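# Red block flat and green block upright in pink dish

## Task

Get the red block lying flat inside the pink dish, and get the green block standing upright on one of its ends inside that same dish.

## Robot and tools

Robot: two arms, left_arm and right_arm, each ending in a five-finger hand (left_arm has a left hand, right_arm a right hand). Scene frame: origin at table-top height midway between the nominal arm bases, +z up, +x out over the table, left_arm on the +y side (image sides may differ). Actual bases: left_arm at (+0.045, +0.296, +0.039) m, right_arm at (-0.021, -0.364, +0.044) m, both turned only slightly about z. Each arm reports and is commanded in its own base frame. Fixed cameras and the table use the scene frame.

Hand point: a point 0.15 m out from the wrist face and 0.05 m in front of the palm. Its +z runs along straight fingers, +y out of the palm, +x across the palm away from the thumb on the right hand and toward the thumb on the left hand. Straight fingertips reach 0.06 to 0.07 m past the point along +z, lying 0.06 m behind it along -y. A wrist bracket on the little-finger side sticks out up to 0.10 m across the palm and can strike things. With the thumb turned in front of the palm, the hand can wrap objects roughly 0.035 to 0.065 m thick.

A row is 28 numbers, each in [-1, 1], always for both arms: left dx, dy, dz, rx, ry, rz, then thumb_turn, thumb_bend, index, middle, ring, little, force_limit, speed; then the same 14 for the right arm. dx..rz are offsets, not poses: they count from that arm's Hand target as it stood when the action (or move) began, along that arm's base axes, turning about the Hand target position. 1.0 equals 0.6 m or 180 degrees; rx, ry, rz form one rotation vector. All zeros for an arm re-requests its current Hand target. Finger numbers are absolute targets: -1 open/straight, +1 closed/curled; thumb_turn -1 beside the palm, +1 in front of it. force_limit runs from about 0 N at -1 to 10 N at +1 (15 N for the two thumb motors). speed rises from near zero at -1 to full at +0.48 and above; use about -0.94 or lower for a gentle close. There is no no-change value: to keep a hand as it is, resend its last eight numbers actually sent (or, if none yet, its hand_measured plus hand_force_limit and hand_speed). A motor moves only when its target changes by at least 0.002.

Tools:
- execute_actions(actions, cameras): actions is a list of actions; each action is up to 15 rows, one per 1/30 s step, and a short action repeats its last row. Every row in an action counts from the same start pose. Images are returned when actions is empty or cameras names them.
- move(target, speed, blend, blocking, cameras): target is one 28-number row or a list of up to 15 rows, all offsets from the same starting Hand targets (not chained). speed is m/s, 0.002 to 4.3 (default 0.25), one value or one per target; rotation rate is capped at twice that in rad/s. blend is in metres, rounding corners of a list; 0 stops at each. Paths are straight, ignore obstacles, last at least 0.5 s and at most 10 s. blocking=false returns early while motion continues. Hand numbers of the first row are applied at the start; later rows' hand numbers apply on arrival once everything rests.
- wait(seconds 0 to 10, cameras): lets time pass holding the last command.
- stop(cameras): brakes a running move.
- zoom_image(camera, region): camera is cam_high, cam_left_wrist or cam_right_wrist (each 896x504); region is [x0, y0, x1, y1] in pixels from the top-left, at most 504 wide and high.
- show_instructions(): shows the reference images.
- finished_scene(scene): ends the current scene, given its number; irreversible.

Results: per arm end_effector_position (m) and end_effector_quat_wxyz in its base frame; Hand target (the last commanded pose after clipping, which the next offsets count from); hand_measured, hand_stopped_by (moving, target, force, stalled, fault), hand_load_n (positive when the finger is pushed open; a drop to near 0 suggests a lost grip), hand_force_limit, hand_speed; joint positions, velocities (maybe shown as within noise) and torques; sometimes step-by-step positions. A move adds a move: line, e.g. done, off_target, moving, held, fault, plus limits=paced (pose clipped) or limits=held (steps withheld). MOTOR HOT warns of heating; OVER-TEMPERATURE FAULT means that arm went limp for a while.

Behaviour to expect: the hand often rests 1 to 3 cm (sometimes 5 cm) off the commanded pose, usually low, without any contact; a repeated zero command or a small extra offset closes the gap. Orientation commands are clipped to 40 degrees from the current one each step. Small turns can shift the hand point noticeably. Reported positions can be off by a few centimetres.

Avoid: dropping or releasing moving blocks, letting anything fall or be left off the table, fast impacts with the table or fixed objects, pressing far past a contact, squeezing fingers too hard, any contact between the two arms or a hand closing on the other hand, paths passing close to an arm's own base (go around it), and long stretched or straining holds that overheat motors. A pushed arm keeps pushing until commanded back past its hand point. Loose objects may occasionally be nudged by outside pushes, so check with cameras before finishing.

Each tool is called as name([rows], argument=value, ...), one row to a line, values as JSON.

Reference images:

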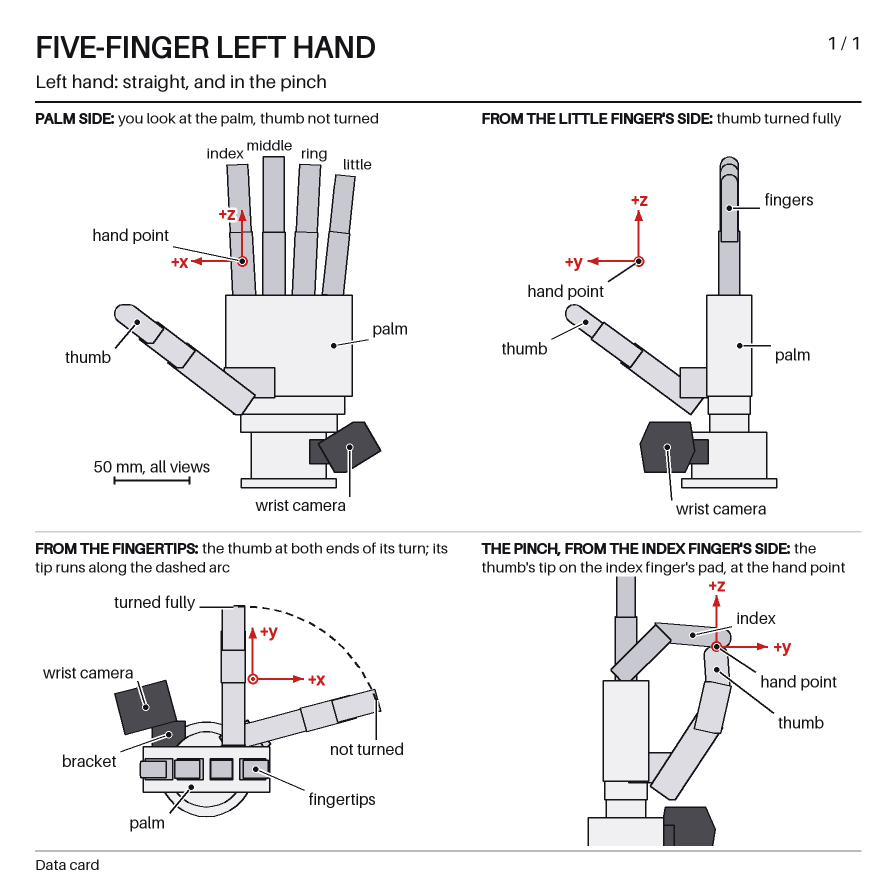

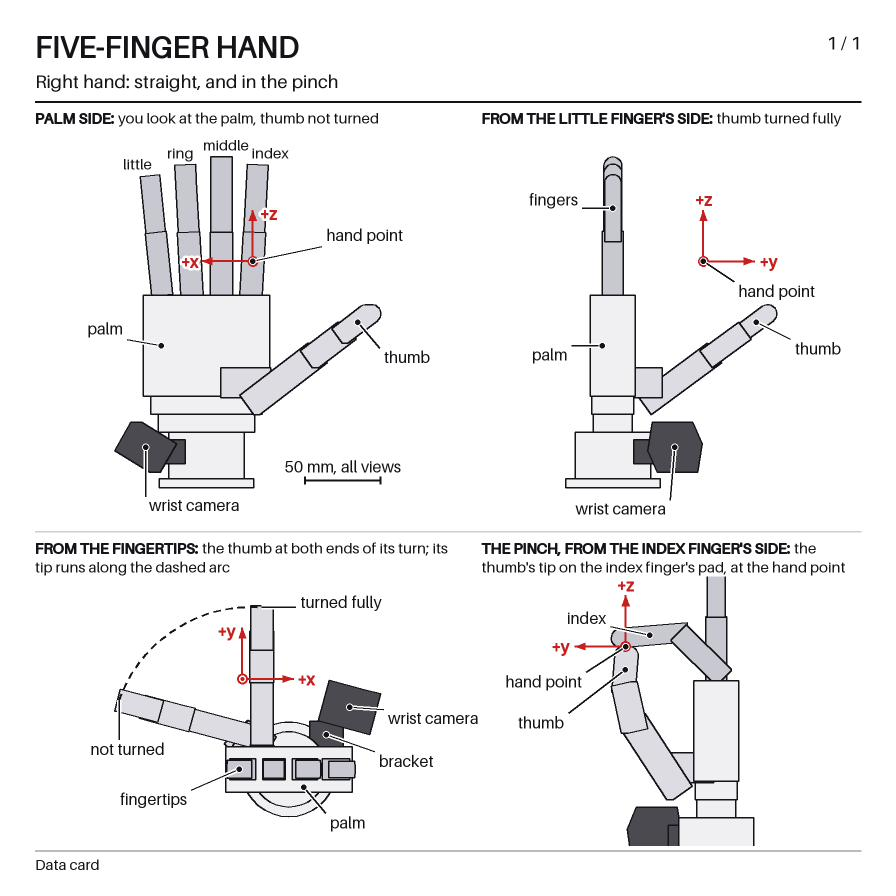

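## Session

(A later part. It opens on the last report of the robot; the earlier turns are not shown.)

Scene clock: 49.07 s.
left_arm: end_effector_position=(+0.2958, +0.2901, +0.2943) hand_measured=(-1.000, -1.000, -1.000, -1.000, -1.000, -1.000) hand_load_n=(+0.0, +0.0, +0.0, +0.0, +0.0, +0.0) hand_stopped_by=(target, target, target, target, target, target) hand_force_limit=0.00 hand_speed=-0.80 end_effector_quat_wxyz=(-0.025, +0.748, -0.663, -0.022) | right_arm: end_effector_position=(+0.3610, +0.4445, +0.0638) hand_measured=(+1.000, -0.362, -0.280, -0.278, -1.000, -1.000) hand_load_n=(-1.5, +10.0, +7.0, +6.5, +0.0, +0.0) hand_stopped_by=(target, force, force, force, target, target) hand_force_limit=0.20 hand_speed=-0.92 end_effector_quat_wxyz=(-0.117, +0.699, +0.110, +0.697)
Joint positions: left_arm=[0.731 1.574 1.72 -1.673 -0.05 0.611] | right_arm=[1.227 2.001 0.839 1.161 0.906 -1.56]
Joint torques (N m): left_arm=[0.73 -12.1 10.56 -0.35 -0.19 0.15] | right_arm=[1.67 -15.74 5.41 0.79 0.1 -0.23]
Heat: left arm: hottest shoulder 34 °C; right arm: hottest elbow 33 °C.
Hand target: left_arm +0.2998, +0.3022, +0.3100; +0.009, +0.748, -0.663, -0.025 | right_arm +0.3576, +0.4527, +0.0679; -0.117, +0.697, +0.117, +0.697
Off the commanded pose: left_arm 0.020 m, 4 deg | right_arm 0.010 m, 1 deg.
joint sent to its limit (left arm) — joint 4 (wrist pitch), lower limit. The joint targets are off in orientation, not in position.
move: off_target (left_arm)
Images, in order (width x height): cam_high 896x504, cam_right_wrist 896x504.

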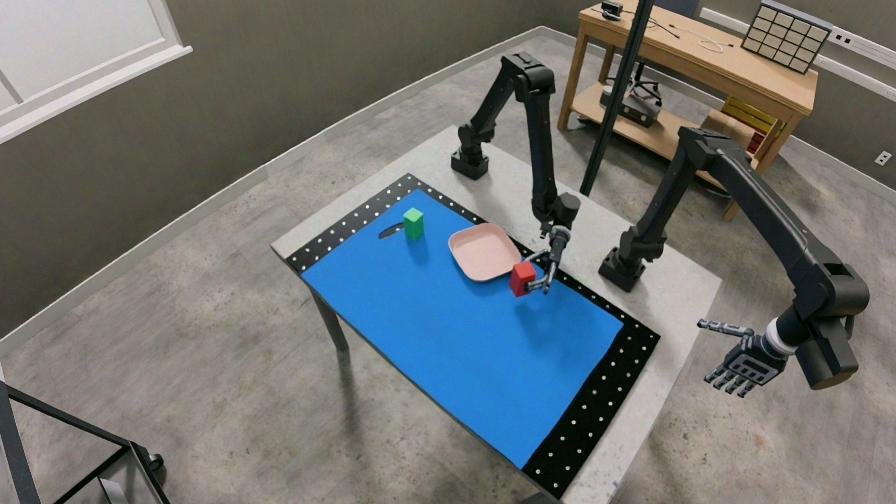

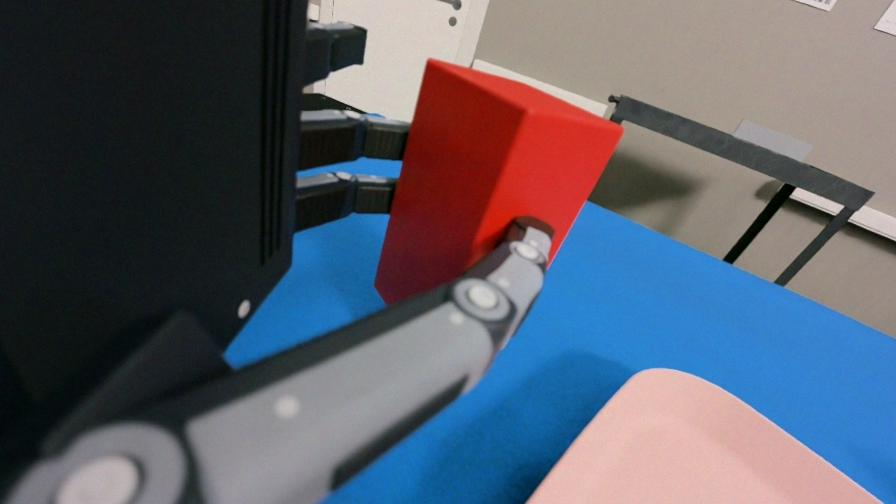

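move([
  [0,0,0,0,0,0,-1,-1,-1,-1,-1,-1,0,-0.8,0,0,0.24,0,0,0,1,-0.3,0.1,0.1,-1,-1,0.2,-0.92],
  [0,0,0,0,0,0,-1,-1,-1,-1,-1,-1,0,-0.8,-0.0737,-0.3245,0.22,0.2538,0.4314,0.0477,1,-0.3,0.1,0.1,-1,-1,0.2,-0.92],
], speed=[0.15,0.3], blend=[0.04,0], cameras=["cam_high","cam_right_wrist"])

zoom_image(camera="cam_high", region=[410, 180, 550, 300])

Scene clock: 56.03 s.
left_arm: end_effector_position=(+0.2958, +0.2901, +0.2943) hand_measured=(-1.000, -1.000, -1.000, -1.000, -1.000, -1.000) hand_load_n=(+0.0, +0.0, +0.0, +0.0, +0.0, +0.0) hand_stopped_by=(target, target, target, target, target, target) hand_force_limit=0.00 hand_speed=-0.80 end_effector_quat_wxyz=(-0.025, +0.748, -0.663, -0.022) | right_arm: end_effector_position=(+0.3132, +0.2620, +0.2052) hand_measured=(+1.000, -0.362, -0.280, -0.278, -1.000, -1.000) hand_load_n=(-1.5, +9.5, +6.5, +6.5, -0.5, +0.0) hand_stopped_by=(target, force, force, force, target, target) hand_force_limit=0.20 hand_speed=-0.92 end_effector_quat_wxyz=(-0.456, +0.865, -0.179, +0.109)
Joint positions: left_arm=[0.731 1.574 1.72 -1.673 -0.05 0.611] | right_arm=[0.443 1.033 0.83 -0.516 -0.555 -0.462]
Joint torques (N m): left_arm=[0.73 -12.1 10.56 -0.36 -0.19 0.15] | right_arm=[-0.44 -5.71 9.46 0.73 -0.29 0.04]
Heat: left arm: hottest shoulder 34 °C; right arm: hottest elbow 33 °C.
Hand target: left_arm +0.2998, +0.3022, +0.3100; +0.009, +0.748, -0.663, -0.025 | right_arm +0.3133, +0.2580, +0.2000; -0.451, +0.866, -0.192, +0.100
Off the commanded pose: left_arm 0.020 m, 4 deg | right_arm 0.007 m, 2 deg.
joint sent to its limit (left arm) — joint 4 (wrist pitch), lower limit. The joint targets are off in orientation, not in position.
move: off_target (left_arm)
Images, in order (width x height): cam_high 896x504, cam_right_wrist 896x504.

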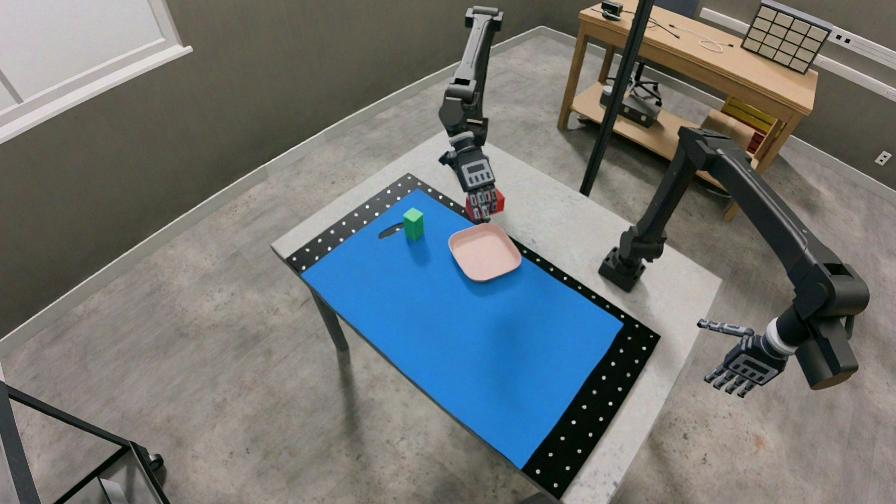

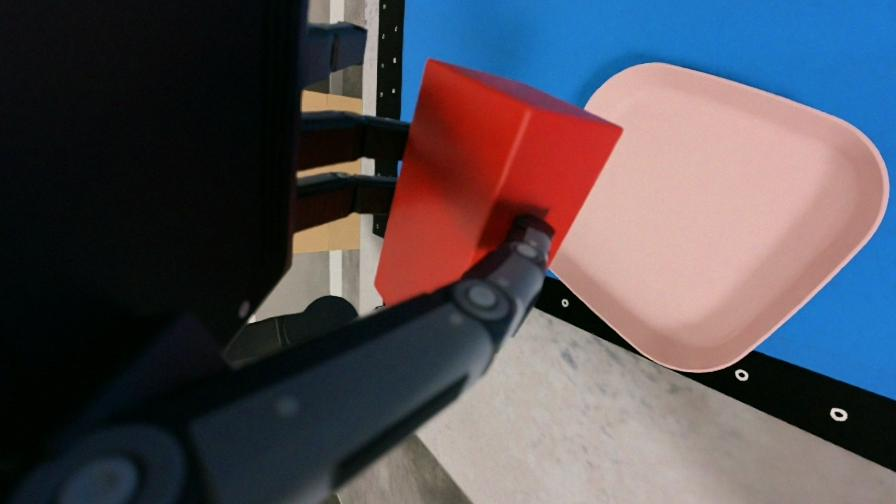

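Scaled by 3.600 from the camera's 896x504 image, which has a finer 1280x720 frame.

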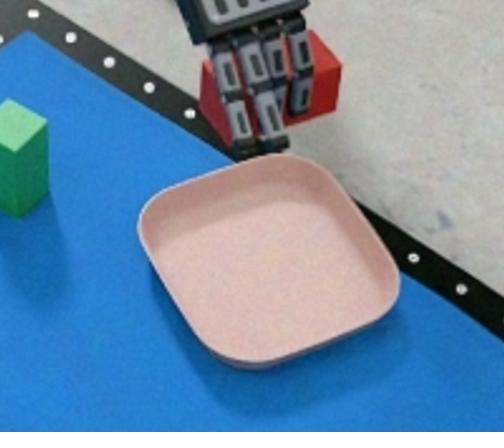

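move(target=[0,0,0,0,0,0,-1,-1,-1,-1,-1,-1,0,-0.8,0,-0.006,-0.2333,0,0,0,1,-0.3,0.1,0.1,-1,-1,0.2,-0.92], speed=0.12, cameras=["all"])

Scene clock: 61.97 s.
left_arm: end_effector_position=(+0.2958, +0.2901, +0.2943) hand_measured=(-1.000, -1.000, -1.000, -1.000, -1.000, -1.000) hand_load_n=(+0.0, +0.0, +0.0, +0.0, +0.0, +0.0) hand_stopped_by=(target, target, target, target, target, target) hand_force_limit=0.00 hand_speed=-0.80 end_effector_quat_wxyz=(-0.025, +0.748, -0.663, -0.022) | right_arm: end_effector_position=(+0.3114, +0.2581, +0.0647) hand_measured=(+1.000, -0.362, -0.280, -0.278, -1.000, -1.000) hand_load_n=(-1.5, +9.5, +7.0, +6.5, +0.0, +0.0) hand_stopped_by=(target, force, force, force, target, target) hand_force_limit=0.20 hand_speed=-0.92 end_effector_quat_wxyz=(-0.449, +0.868, -0.188, +0.097)
Joint positions: left_arm=[0.731 1.574 1.72 -1.673 -0.05 0.611] | right_arm=[0.433 1.235 0.576 -0.092 -0.562 -0.462]
Joint torques (N m): left_arm=[0.73 -12.16 10.56 -0.35 -0.19 0.15] | right_arm=[-0.38 -6.89 6.87 1.98 -0.37 -0.05]
Heat: left arm: hottest shoulder 34 °C; right arm: hottest elbow 33 °C.
Hand target: left_arm +0.2998, +0.3022, +0.3100; +0.009, +0.748, -0.663, -0.025 | right_arm +0.3133, +0.2543, +0.0600; -0.451, +0.866, -0.192, +0.100
Off the commanded pose: left_arm 0.020 m, 4 deg | right_arm 0.006 m, 1 deg.
joint sent to its limit (left arm) — joint 4 (wrist pitch), lower limit. The joint targets are off in orientation, not in position.
move: off_target (left_arm)

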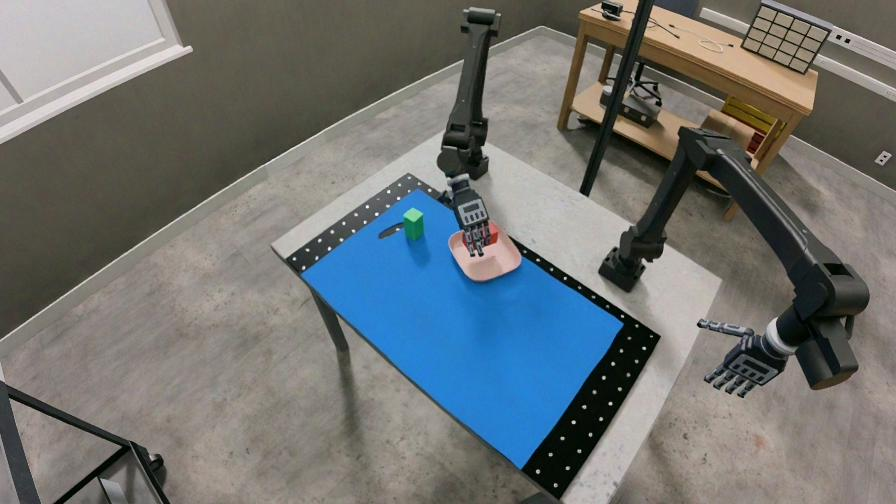

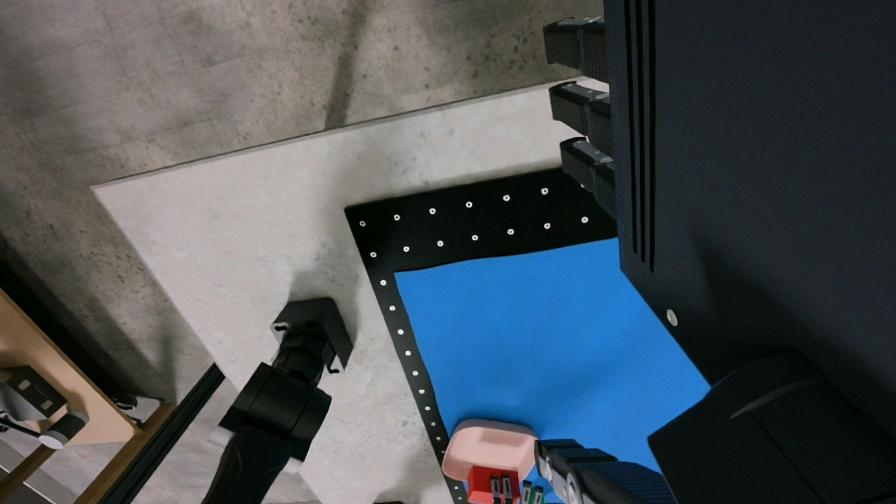

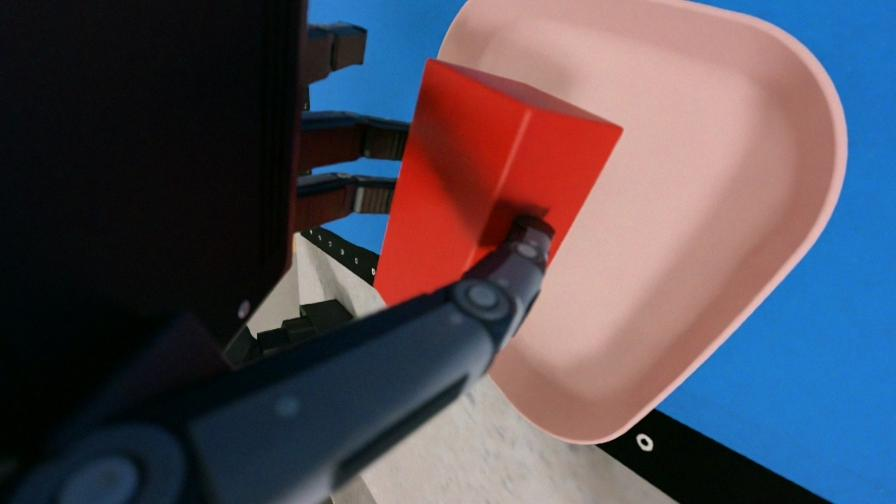

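zoom_image(camera="cam_high", region=[420, 170, 560, 300])

zoom_image(camera="cam_left_wrist", region=[420, 400, 600, 504])

Scaled by 3.600 from the camera's 896x504 image, which has a finer 1280x720 frame.

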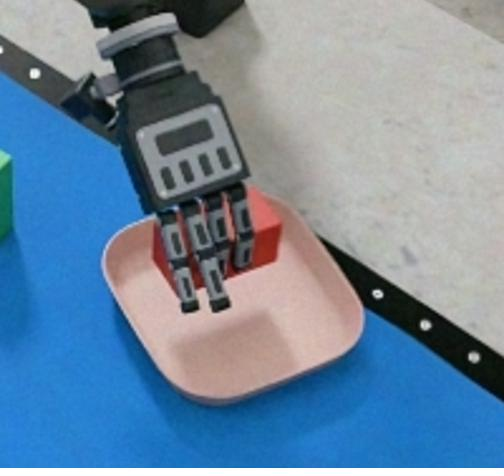

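Scaled by 2.800 from the camera's 896x504 image, which has a finer 1280x720 frame.

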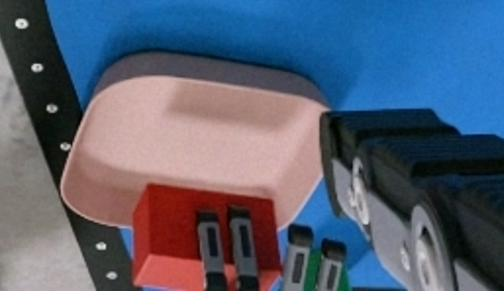

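zoom_image(camera="cam_high", region=[440, 210, 530, 290])

Scaled by 5.600 from the camera's 896x504 image, which has a finer 1280x720 frame.

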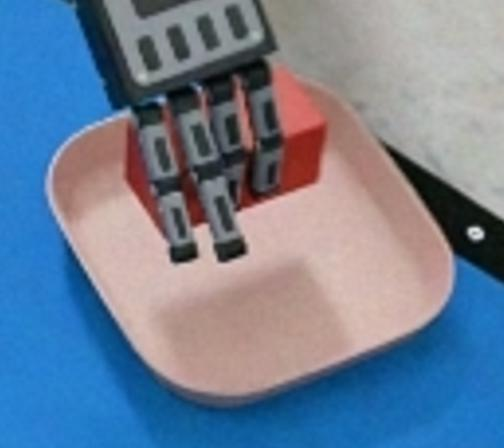

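move([
  [0,0,0,0,0,0,-1,-1,-1,-1,-1,-1,0,-0.8,-0.0073,-0.0147,-0.01,0,0,0,1,-0.3,0.1,0.1,-1,-1,0.2,-0.92],
  [0,0,0,0,0,0,-1,-1,-1,-1,-1,-1,0,-0.8,-0.0073,-0.0147,-0.05,0,0,0,1,-0.3,0.1,0.1,-1,-1,0.2,-0.92],
], speed=0.08, blend=[0.005,0], cameras=["cam_high","cam_right_wrist"])

zoom_image(camera="cam_high", region=[440, 210, 530, 290])

Scene clock: 67.93 s.
left_arm: end_effector_position=(+0.2958, +0.2901, +0.2943) hand_measured=(-1.000, -1.000, -1.000, -1.000, -1.000, -1.000) hand_load_n=(+0.0, +0.0, +0.0, +0.0, -0.5, +0.0) hand_stopped_by=(target, target, target, target, target, target) hand_force_limit=0.00 hand_speed=-0.80 end_effector_quat_wxyz=(-0.025, +0.748, -0.663, -0.022) | right_arm: end_effector_position=(+0.3073, +0.2498, +0.0347) hand_measured=(+1.000, -0.362, -0.280, -0.278, -1.000, -1.000) hand_load_n=(-1.5, +9.5, +7.0, +6.5, +0.0, +0.0) hand_stopped_by=(target, force, force, force, target, target) hand_force_limit=0.20 hand_speed=-0.92 end_effector_quat_wxyz=(-0.450, +0.867, -0.192, +0.096)
Joint positions: left_arm=[0.731 1.574 1.72 -1.673 -0.05 0.611] | right_arm=[0.412 1.292 0.52 0.013 -0.577 -0.469]
Joint torques (N m): left_arm=[0.73 -12.1 10.56 -0.36 -0.19 0.16] | right_arm=[-0.38 -7.36 6.24 1.88 -0.37 -0.14]
Heat: left arm: hottest shoulder 34 °C; right arm: hottest elbow 33 °C.
Hand target: left_arm +0.2998, +0.3022, +0.3100; +0.009, +0.748, -0.663, -0.025 | right_arm +0.3090, +0.2455, +0.0300; -0.451, +0.866, -0.192, +0.100
Off the commanded pose: left_arm 0.020 m, 4 deg | right_arm 0.007 m, 1 deg.
joint sent to its limit (left arm) — joint 4 (wrist pitch), lower limit. The joint targets are off in orientation, not in position.
move: off_target (left_arm)
Images, in order (width x height): cam_high 896x504, cam_right_wrist 896x504.

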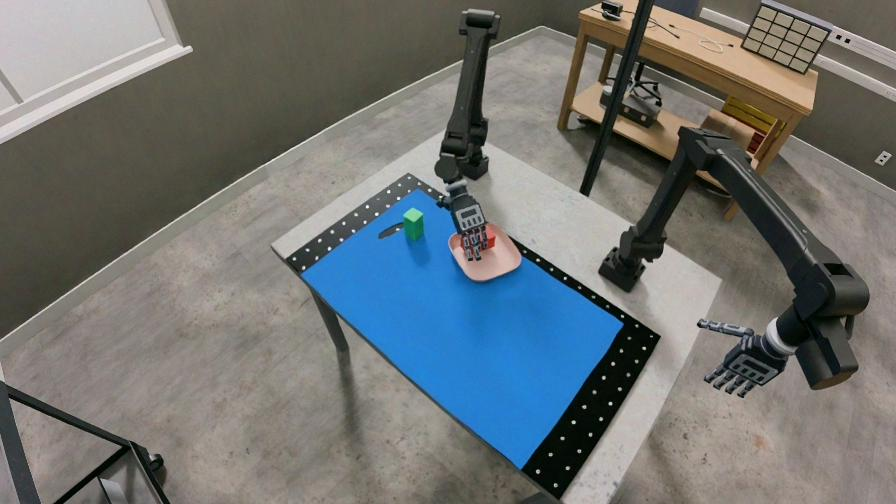

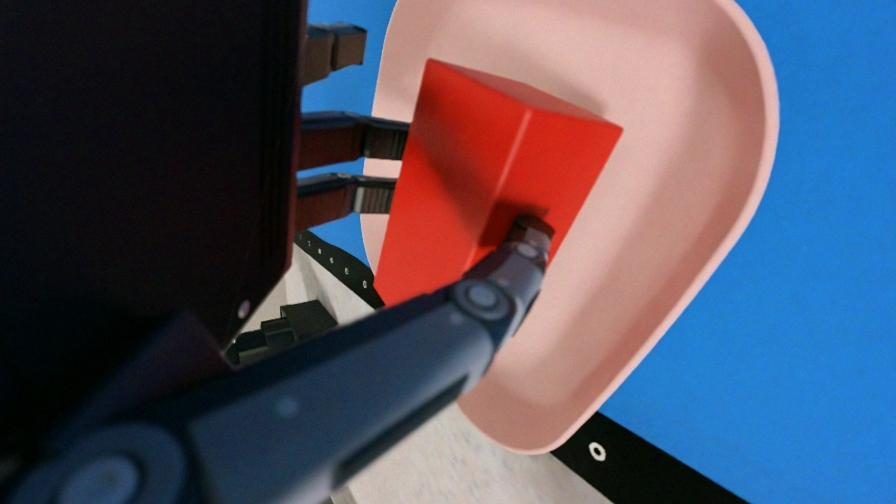

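Scaled by 5.600 from the camera's 896x504 image, which has a finer 1280x720 frame.

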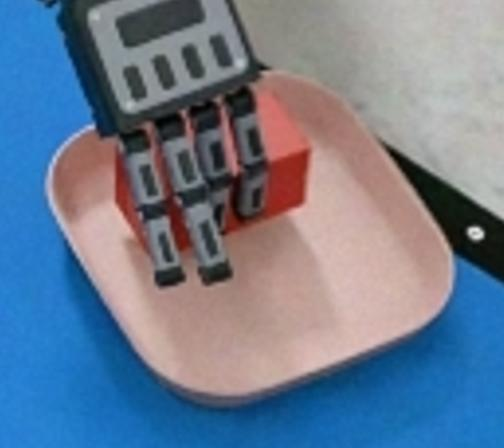

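move(target=[0,0,0,0,0,0,-1,-1,-1,-1,-1,-1,0,-0.8,0,-0.002,-0.025,0,0,0,1,-0.3,0.1,0.1,-1,-1,0.2,-0.92], speed=0.05)

move(target=[0,0,0,0,0,0,-1,-1,-1,-1,-1,-1,0,-0.8,0,0,-0.01,0,0,0,1,-0.3,0.1,0.1,-1,-1,0.2,-0.92], speed=0.05, cameras=["cam_high","cam_right_wrist"])

zoom_image(camera="cam_high", region=[440, 210, 530, 290])

Scene clock: 70.20 s.
left_arm: end_effector_position=(+0.2958, +0.2901, +0.2943) hand_measured=(-1.000, -1.000, -1.000, -1.000, -1.000, -1.000) hand_load_n=(+0.0, +0.0, +0.0, +0.0, +0.0, +0.0) hand_stopped_by=(target, target, target, target, target, target) hand_force_limit=0.00 hand_speed=-0.80 end_effector_quat_wxyz=(-0.025, +0.748, -0.663, -0.022) | right_arm: end_effector_position=(+0.3088, +0.2497, +0.0221) hand_measured=(+1.000, -0.362, -0.280, -0.278, -1.000, -1.000) hand_load_n=(-1.5, +9.5, +6.0, +6.5, +0.0, +0.0) hand_stopped_by=(target, force, force, force, target, target) hand_force_limit=0.20 hand_speed=-0.92 end_effector_quat_wxyz=(-0.452, +0.866, -0.190, +0.097)
Joint positions: left_arm=[0.731 1.574 1.72 -1.673 -0.05 0.611] | right_arm=[0.409 1.332 0.504 0.073 -0.58 -0.472]
Joint torques (N m): left_arm=[0.73 -12.16 10.56 -0.35 -0.19 0.16] | right_arm=[-0.26 -7 5.76 1.99 -0.32 -0.12]
Heat: left arm: hottest shoulder 34 °C; right arm: hottest elbow 33 °C.
Hand target: left_arm +0.2998, +0.3022, +0.3100; +0.009, +0.748, -0.663, -0.025 | right_arm +0.3091, +0.2442, +0.0150; -0.451, +0.866, -0.192, +0.100
Off the commanded pose: left_arm 0.020 m, 4 deg | right_arm 0.009 m, 0 deg.
joint sent to its limit (left arm) — joint 4 (wrist pitch), lower limit. The joint targets are off in orientation, not in position.
move: off_target (left_arm)

Scene clock: 71.07 s.
left_arm: end_effector_position=(+0.2958, +0.2901, +0.2943) hand_measured=(-1.000, -1.000, -1.000, -1.000, -1.000, -1.000) hand_load_n=(+0.0, +0.0, +0.0, +0.0, +0.0, +0.0) hand_stopped_by=(target, target, target, target, target, target) hand_force_limit=0.00 hand_speed=-0.80 end_effector_quat_wxyz=(-0.025, +0.748, -0.663, -0.022) | right_arm: end_effector_position=(+0.3127, +0.2518, +0.0218) hand_measured=(+1.000, -0.362, -0.280, -0.278, -1.000, -1.000) hand_load_n=(-1.5, +9.0, +6.5, +6.5, +0.0, +0.0) hand_stopped_by=(target, force, force, force, target, target) hand_force_limit=0.20 hand_speed=-0.92 end_effector_quat_wxyz=(-0.457, +0.864, -0.187, +0.103)
Joint positions: left_arm=[0.731 1.574 1.72 -1.673 -0.05 0.611] | right_arm=[0.409 1.343 0.504 0.101 -0.583 -0.472]
Joint torques (N m): left_arm=[0.73 -12.16 10.55 -0.35 -0.19 0.15] | right_arm=[0.03 -6.83 5.16 1.73 -0.24 -0.16]
Heat: left arm: hottest shoulder 34 °C; right arm: hottest elbow 33 °C.
Hand target: left_arm +0.2998, +0.3022, +0.3100; +0.009, +0.748, -0.663, -0.025 | right_arm +0.3091, +0.2442, +0.0091; -0.451, +0.866, -0.192, +0.100
Off the commanded pose: left_arm 0.020 m, 4 deg | right_arm 0.015 m, 1 deg.
joint sent to its limit (left arm) — joint 4 (wrist pitch), lower limit. The joint targets are off in orientation, not in position.
move: off_target (left_arm, right_arm)
Images, in order (width x height): cam_high 896x504, cam_right_wrist 896x504.

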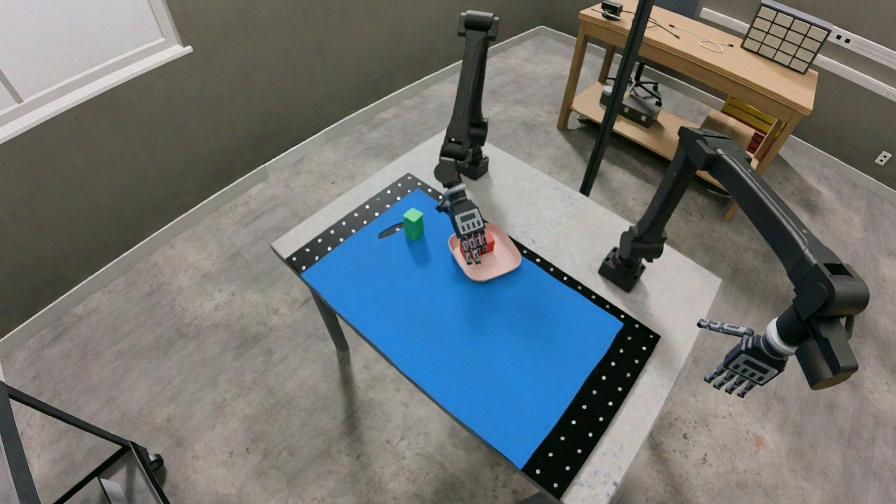

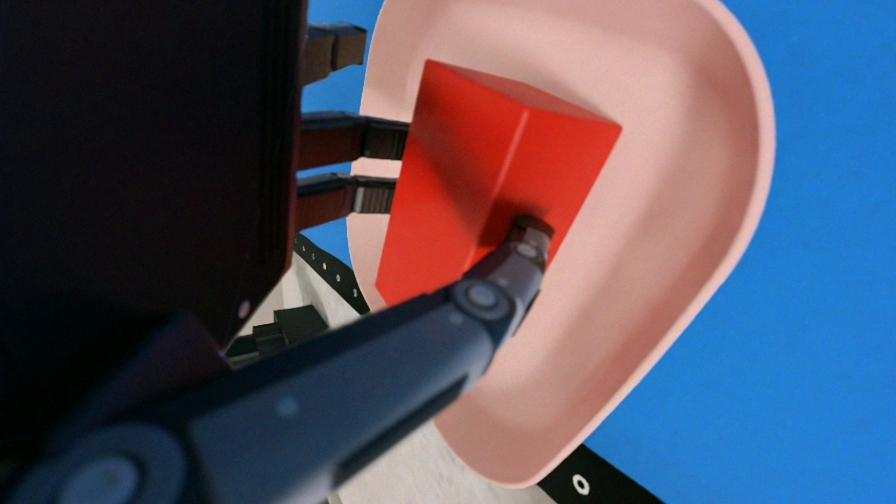

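Scaled by 5.600 from the camera's 896x504 image, which has a finer 1280x720 frame.

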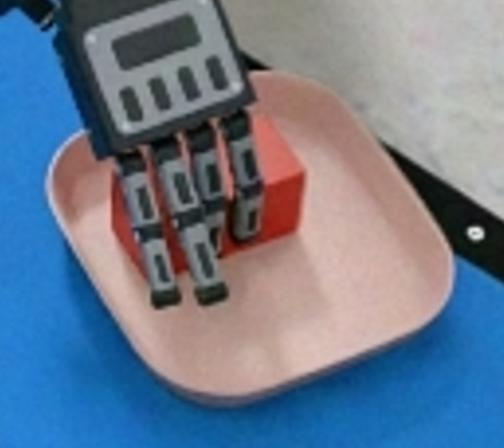

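move([
  [0,0,0,0,0,0,-1,-1,-1,-1,-1,-1,0,-0.8,0,0.004,0.015,0,0,0,1,-0.3,0.1,0.1,-1,-1,0.2,-0.92],
  [0,0,0,0,0,0,-1,-1,-1,-1,-1,-1,0,-0.8,0,0.004,0.015,0,0,0,1,-0.55,-0.5,-0.5,-1,-1,0.2,-0.7],
], speed=0.05)

move(target=[0,0,0,0,0,0,-1,-1,-1,-1,-1,-1,0,-0.8,0,0,0,0,0,0,1,-0.9,-0.8,-0.8,-1,-1,0.2,-0.5], speed=0.05, cameras=["cam_high","cam_right_wrist"])

zoom_image(camera="cam_high", region=[440, 210, 530, 290])

Scene clock: 74.73 s.
left_arm: end_effector_position=(+0.2958, +0.2901, +0.2943) hand_measured=(-1.000, -1.000, -1.000, -1.000, -1.000, -1.000) hand_load_n=(+0.0, +0.0, +0.0, +0.0, +0.0, +0.0) hand_stopped_by=(target, target, target, target, target, target) hand_force_limit=0.00 hand_speed=-0.80 end_effector_quat_wxyz=(-0.025, +0.748, -0.663, -0.022) | right_arm: end_effector_position=(+0.3130, +0.2515, +0.0217) hand_measured=(+1.000, -0.550, -0.500, -0.500, -1.000, -1.000) hand_load_n=(+0.0, +0.0, +0.0, +0.0, +0.0, +0.0) hand_stopped_by=(target, target, target, target, target, target) hand_force_limit=0.20 hand_speed=-0.70 end_effector_quat_wxyz=(-0.456, +0.864, -0.187, +0.104)
Joint positions: left_arm=[0.731 1.574 1.72 -1.673 -0.05 0.611] | right_arm=[0.409 1.343 0.504 0.101 -0.58 -0.472]
Joint torques (N m): left_arm=[0.73 -12.1 10.55 -0.35 -0.19 0.16] | right_arm=[0.32 -8.18 6.08 0.76 -0.14 -0.07]
Heat: left arm: hottest elbow 35 °C; right arm: hottest elbow 33 °C.
Hand target: left_arm +0.2998, +0.3022, +0.3100; +0.009, +0.748, -0.663, -0.025 | right_arm +0.3091, +0.2467, +0.0180; -0.451, +0.866, -0.192, +0.100
Off the commanded pose: left_arm 0.020 m, 4 deg | right_arm 0.007 m, 1 deg.
joint sent to its limit (left arm) — joint 4 (wrist pitch), lower limit. The joint targets are off in orientation, not in position.
move: off_target (left_arm)

Scene clock: 75.50 s.
left_arm: end_effector_position=(+0.2958, +0.2901, +0.2943) hand_measured=(-1.000, -1.000, -1.000, -1.000, -1.000, -1.000) hand_load_n=(+0.0, +0.0, +0.0, +0.0, +0.0, +0.0) hand_stopped_by=(target, target, target, target, target, target) hand_force_limit=0.00 hand_speed=-0.80 end_effector_quat_wxyz=(-0.025, +0.748, -0.663, -0.022) | right_arm: end_effector_position=(+0.3130, +0.2515, +0.0217) hand_measured=(+1.000, -0.900, -0.800, -0.800, -1.000, -1.000) hand_load_n=(+0.0, +0.0, +0.0, -0.5, +0.0, +0.0) hand_stopped_by=(target, target, target, target, target, target) hand_force_limit=0.20 hand_speed=-0.50 end_effector_quat_wxyz=(-0.456, +0.864, -0.187, +0.104)
Joint positions: left_arm=[0.731 1.574 1.72 -1.673 -0.05 0.611] | right_arm=[0.409 1.343 0.504 0.101 -0.58 -0.472]
Joint torques (N m): left_arm=[0.73 -12.1 10.56 -0.35 -0.19 0.16] | right_arm=[0.32 -8.47 6.17 0.73 -0.14 -0.08]
Heat: left arm: hottest elbow 35 °C; right arm: hottest elbow 33 °C.
Hand target: left_arm +0.2998, +0.3022, +0.3100; +0.009, +0.748, -0.663, -0.025 | right_arm +0.3091, +0.2467, +0.0180; -0.451, +0.866, -0.192, +0.100
Off the commanded pose: left_arm 0.020 m, 4 deg | right_arm 0.007 m, 1 deg.
joint sent to its limit (left arm) — joint 4 (wrist pitch), lower limit. The joint targets are off in orientation, not in position.
move: off_target (left_arm)
Images, in order (width x height): cam_high 896x504, cam_right_wrist 896x504.

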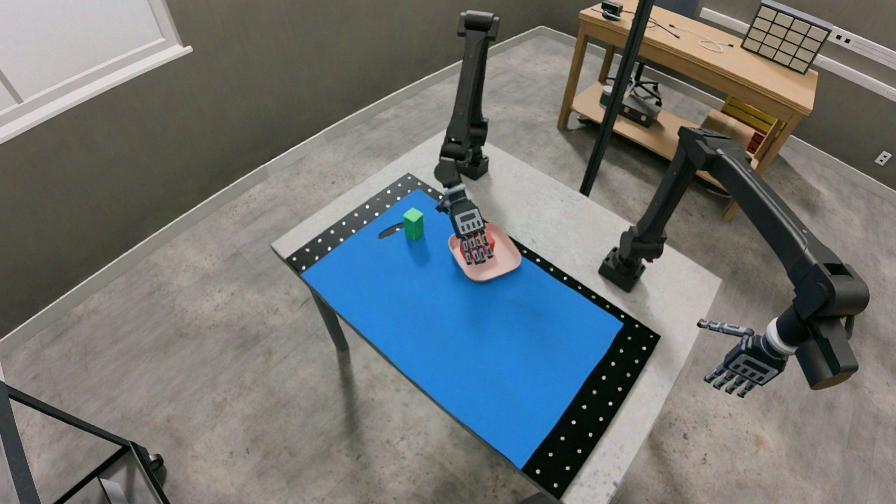

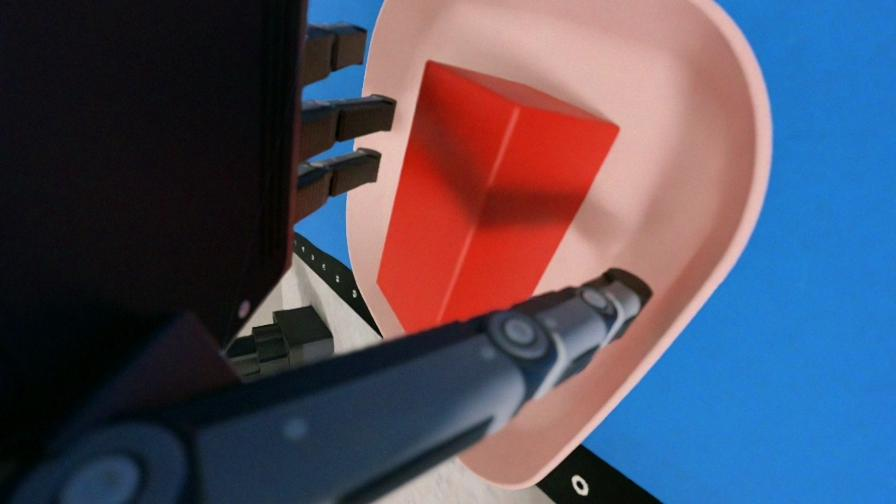

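Scaled by 5.600 from the camera's 896x504 image, which has a finer 1280x720 frame.

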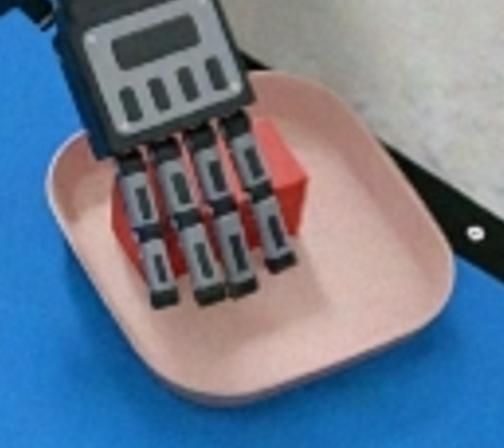

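move([
  [0,0,0,0,0,0,-1,-1,-1,-1,-1,-1,0,-0.8,0,0,0.2,0,0,0,1,-0.9,-0.8,-0.8,-1,-1,0.2,-0.5],
  [0,0,0,0,0,0,-1,-1,-1,-1,-1,-1,0,-0.8,0,0,0.3,0,0,0,1,-0.9,-0.8,-0.8,-1,-1,0.2,-0.5],
  [0,0,0,0,0,0,-1,-1,-1,-1,-1,-1,0,-0.8,0.121,-0.2698,0.3033,0,0,-0.3611,1,-1,-1,-1,-1,-1,0.2,-0.5],
], speed=[0.1,0.25,0.35], blend=[0.03,0.02,0], cameras=["all"])

zoom_image(camera="cam_high", region=[440, 210, 530, 290])

zoom_image(camera="cam_high", region=[380, 180, 470, 270])

Scene clock: 81.30 s.
left_arm: end_effector_position=(+0.2958, +0.2901, +0.2943) hand_measured=(-1.000, -1.000, -1.000, -1.000, -1.000, -1.000) hand_load_n=(+0.0, +0.0, +0.0, +0.0, +0.0, +0.0) hand_stopped_by=(target, target, target, target, target, target) hand_force_limit=0.00 hand_speed=-0.80 end_effector_quat_wxyz=(-0.025, +0.748, -0.663, -0.022) | right_arm: end_effector_position=(+0.3800, +0.0881, +0.2052) hand_measured=(+1.000, -1.000, -1.000, -1.000, -1.000, -1.000) hand_load_n=(+0.0, +0.0, -0.5, +0.0, -0.5, +0.0) hand_stopped_by=(target, target, target, target, target, target) hand_force_limit=0.20 hand_speed=-0.50 end_effector_quat_wxyz=(-0.328, +0.633, -0.620, +0.327)
Joint positions: left_arm=[0.731 1.574 1.72 -1.673 -0.05 0.611] | right_arm=[0.219 0.849 0.716 -0.484 0.17 0.11]
Joint torques (N m): left_arm=[0.73 -12.16 10.56 -0.35 -0.19 0.15] | right_arm=[0.21 -3.37 8.98 1.8 0.19 0.06]
Heat: left arm: hottest elbow 35 °C; right arm: hottest elbow 33 °C.
Hand target: left_arm +0.2998, +0.3022, +0.3100; +0.009, +0.748, -0.663, -0.025 | right_arm +0.3816, +0.0848, +0.1999; -0.326, +0.627, -0.627, +0.327
Off the commanded pose: left_arm 0.020 m, 4 deg | right_arm 0.006 m, 1 deg.
joint sent to its limit (left arm) — joint 4 (wrist pitch), lower limit. The joint targets are off in orientation, not in position.
move: off_target (left_arm)

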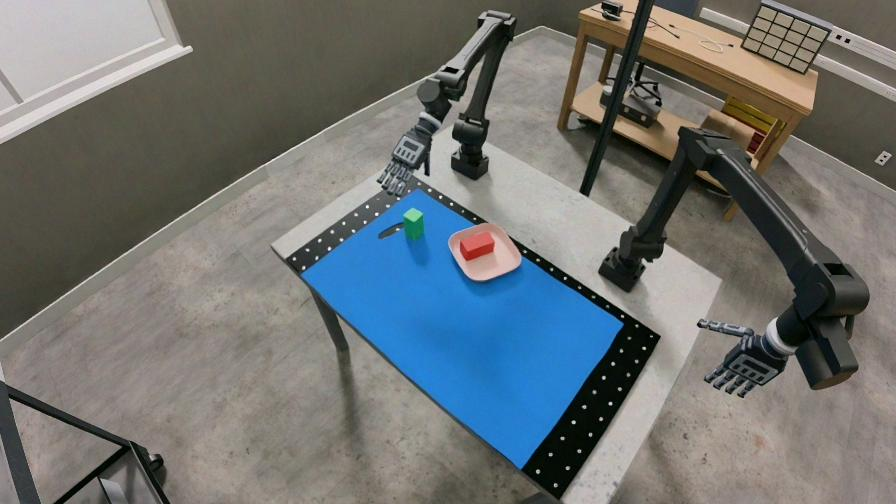

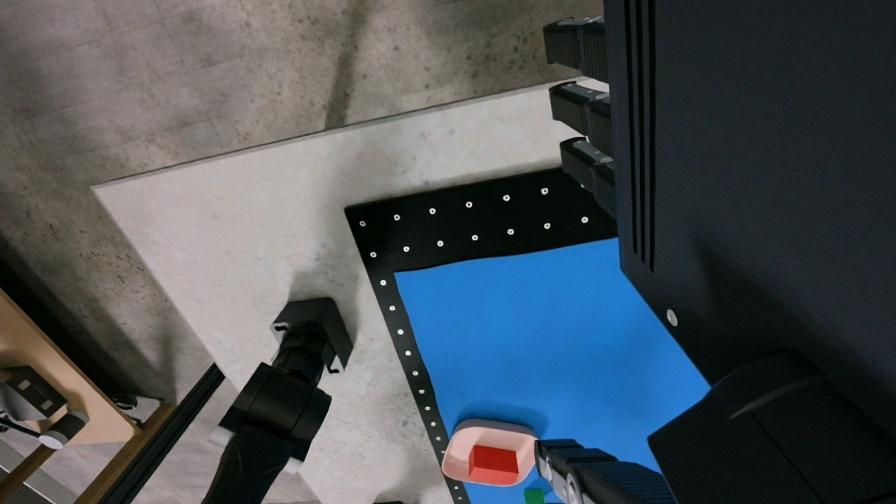

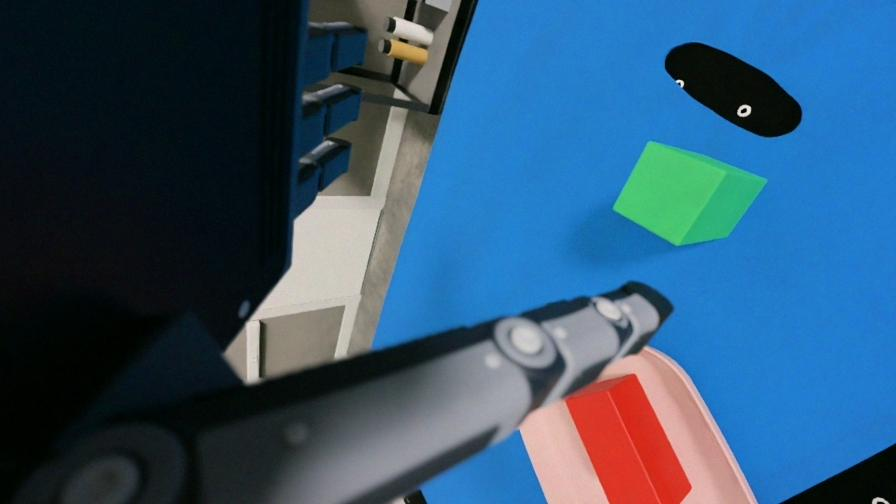

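Scaled by 5.600 from the camera's 896x504 image, which has a finer 1280x720 frame.

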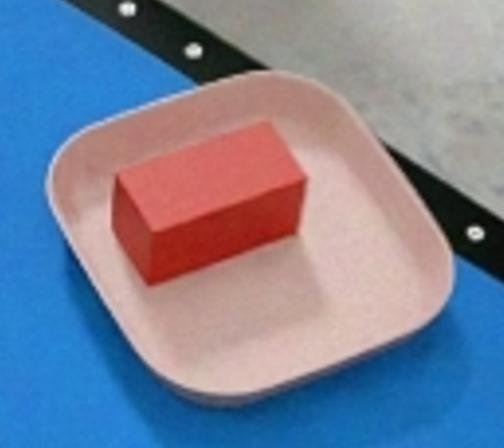

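Scaled by 5.600 from the camera's 896x504 image, which has a finer 1280x720 frame.

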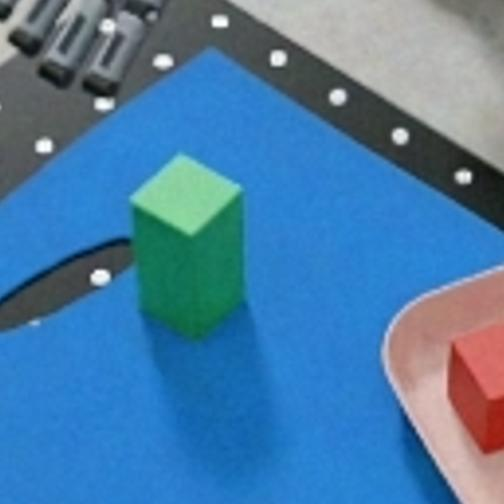

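move(target=[0,0,0,0,0,0,-1,-1,-1,-1,-1,-1,0,-0.8,0,-0.006,-0.15,0,0,0,1,-1,-1,-1,-1,-1,0.2,-0.5], speed=0.2, cameras=["cam_high","cam_right_wrist"])

zoom_image(camera="cam_high", region=[370, 160, 470, 260])

Scene clock: 84.03 s.
left_arm: end_effector_position=(+0.2958, +0.2901, +0.2943) hand_measured=(-1.000, -1.000, -1.000, -1.000, -1.000, -1.000) hand_load_n=(+0.0, +0.0, +0.0, +0.0, +0.0, +0.0) hand_stopped_by=(target, target, target, target, target, target) hand_force_limit=0.00 hand_speed=-0.80 end_effector_quat_wxyz=(-0.025, +0.748, -0.663, -0.022) | right_arm: end_effector_position=(+0.3820, +0.0858, +0.1184) hand_measured=(+1.000, -1.000, -1.000, -1.000, -1.000, -1.000) hand_load_n=(+0.0, +0.0, +0.0, +0.0, +0.0, +0.0) hand_stopped_by=(target, target, target, target, target, target) hand_force_limit=0.20 hand_speed=-0.50 end_effector_quat_wxyz=(-0.329, +0.631, -0.622, +0.327)
Joint positions: left_arm=[0.731 1.574 1.72 -1.673 -0.05 0.611] | right_arm=[0.209 0.939 0.521 -0.198 0.164 0.11]
Joint torques (N m): left_arm=[0.73 -12.1 10.56 -0.35 -0.19 0.16] | right_arm=[-0.21 -3.6 7.82 2.17 0.04 -0.01]
Heat: left arm: hottest elbow 35 °C; right arm: hottest elbow 33 °C.
Hand target: left_arm +0.2998, +0.3022, +0.3100; +0.009, +0.748, -0.663, -0.025 | right_arm +0.3816, +0.0812, +0.1098; -0.326, +0.627, -0.627, +0.327
Off the commanded pose: left_arm 0.020 m, 4 deg | right_arm 0.010 m, 1 deg.
joint sent to its limit (left arm) — joint 4 (wrist pitch), lower limit. The joint targets are off in orientation, not in position.
move: off_target (left_arm)
Images, in order (width x height): cam_high 896x504, cam_right_wrist 896x504.

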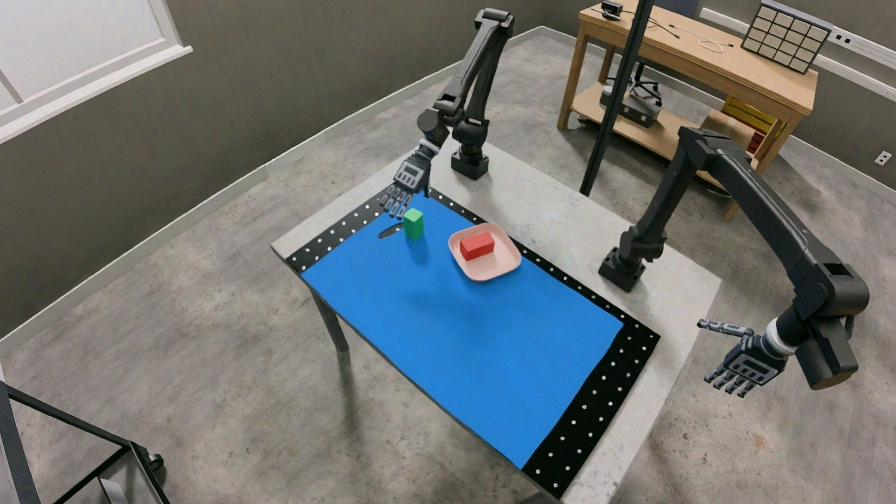

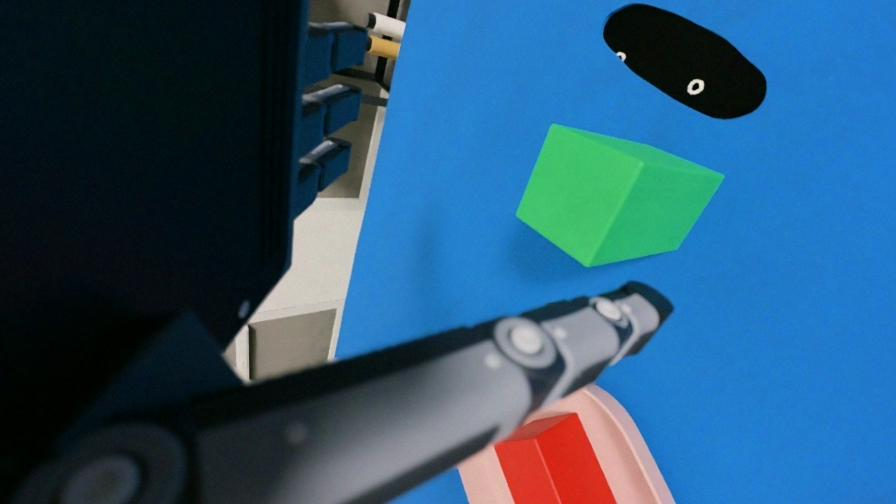

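Scaled by 5.040 from the camera's 896x504 image, which has a finer 1280x720 frame.

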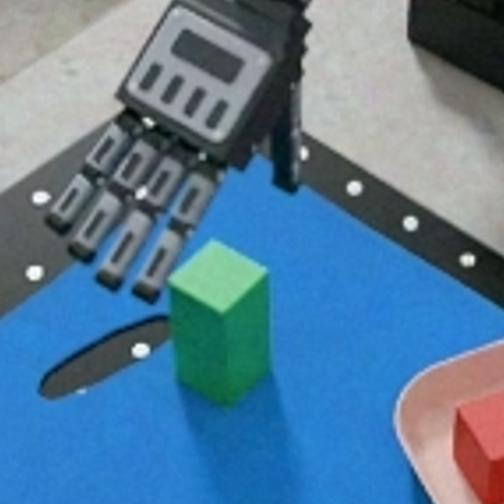

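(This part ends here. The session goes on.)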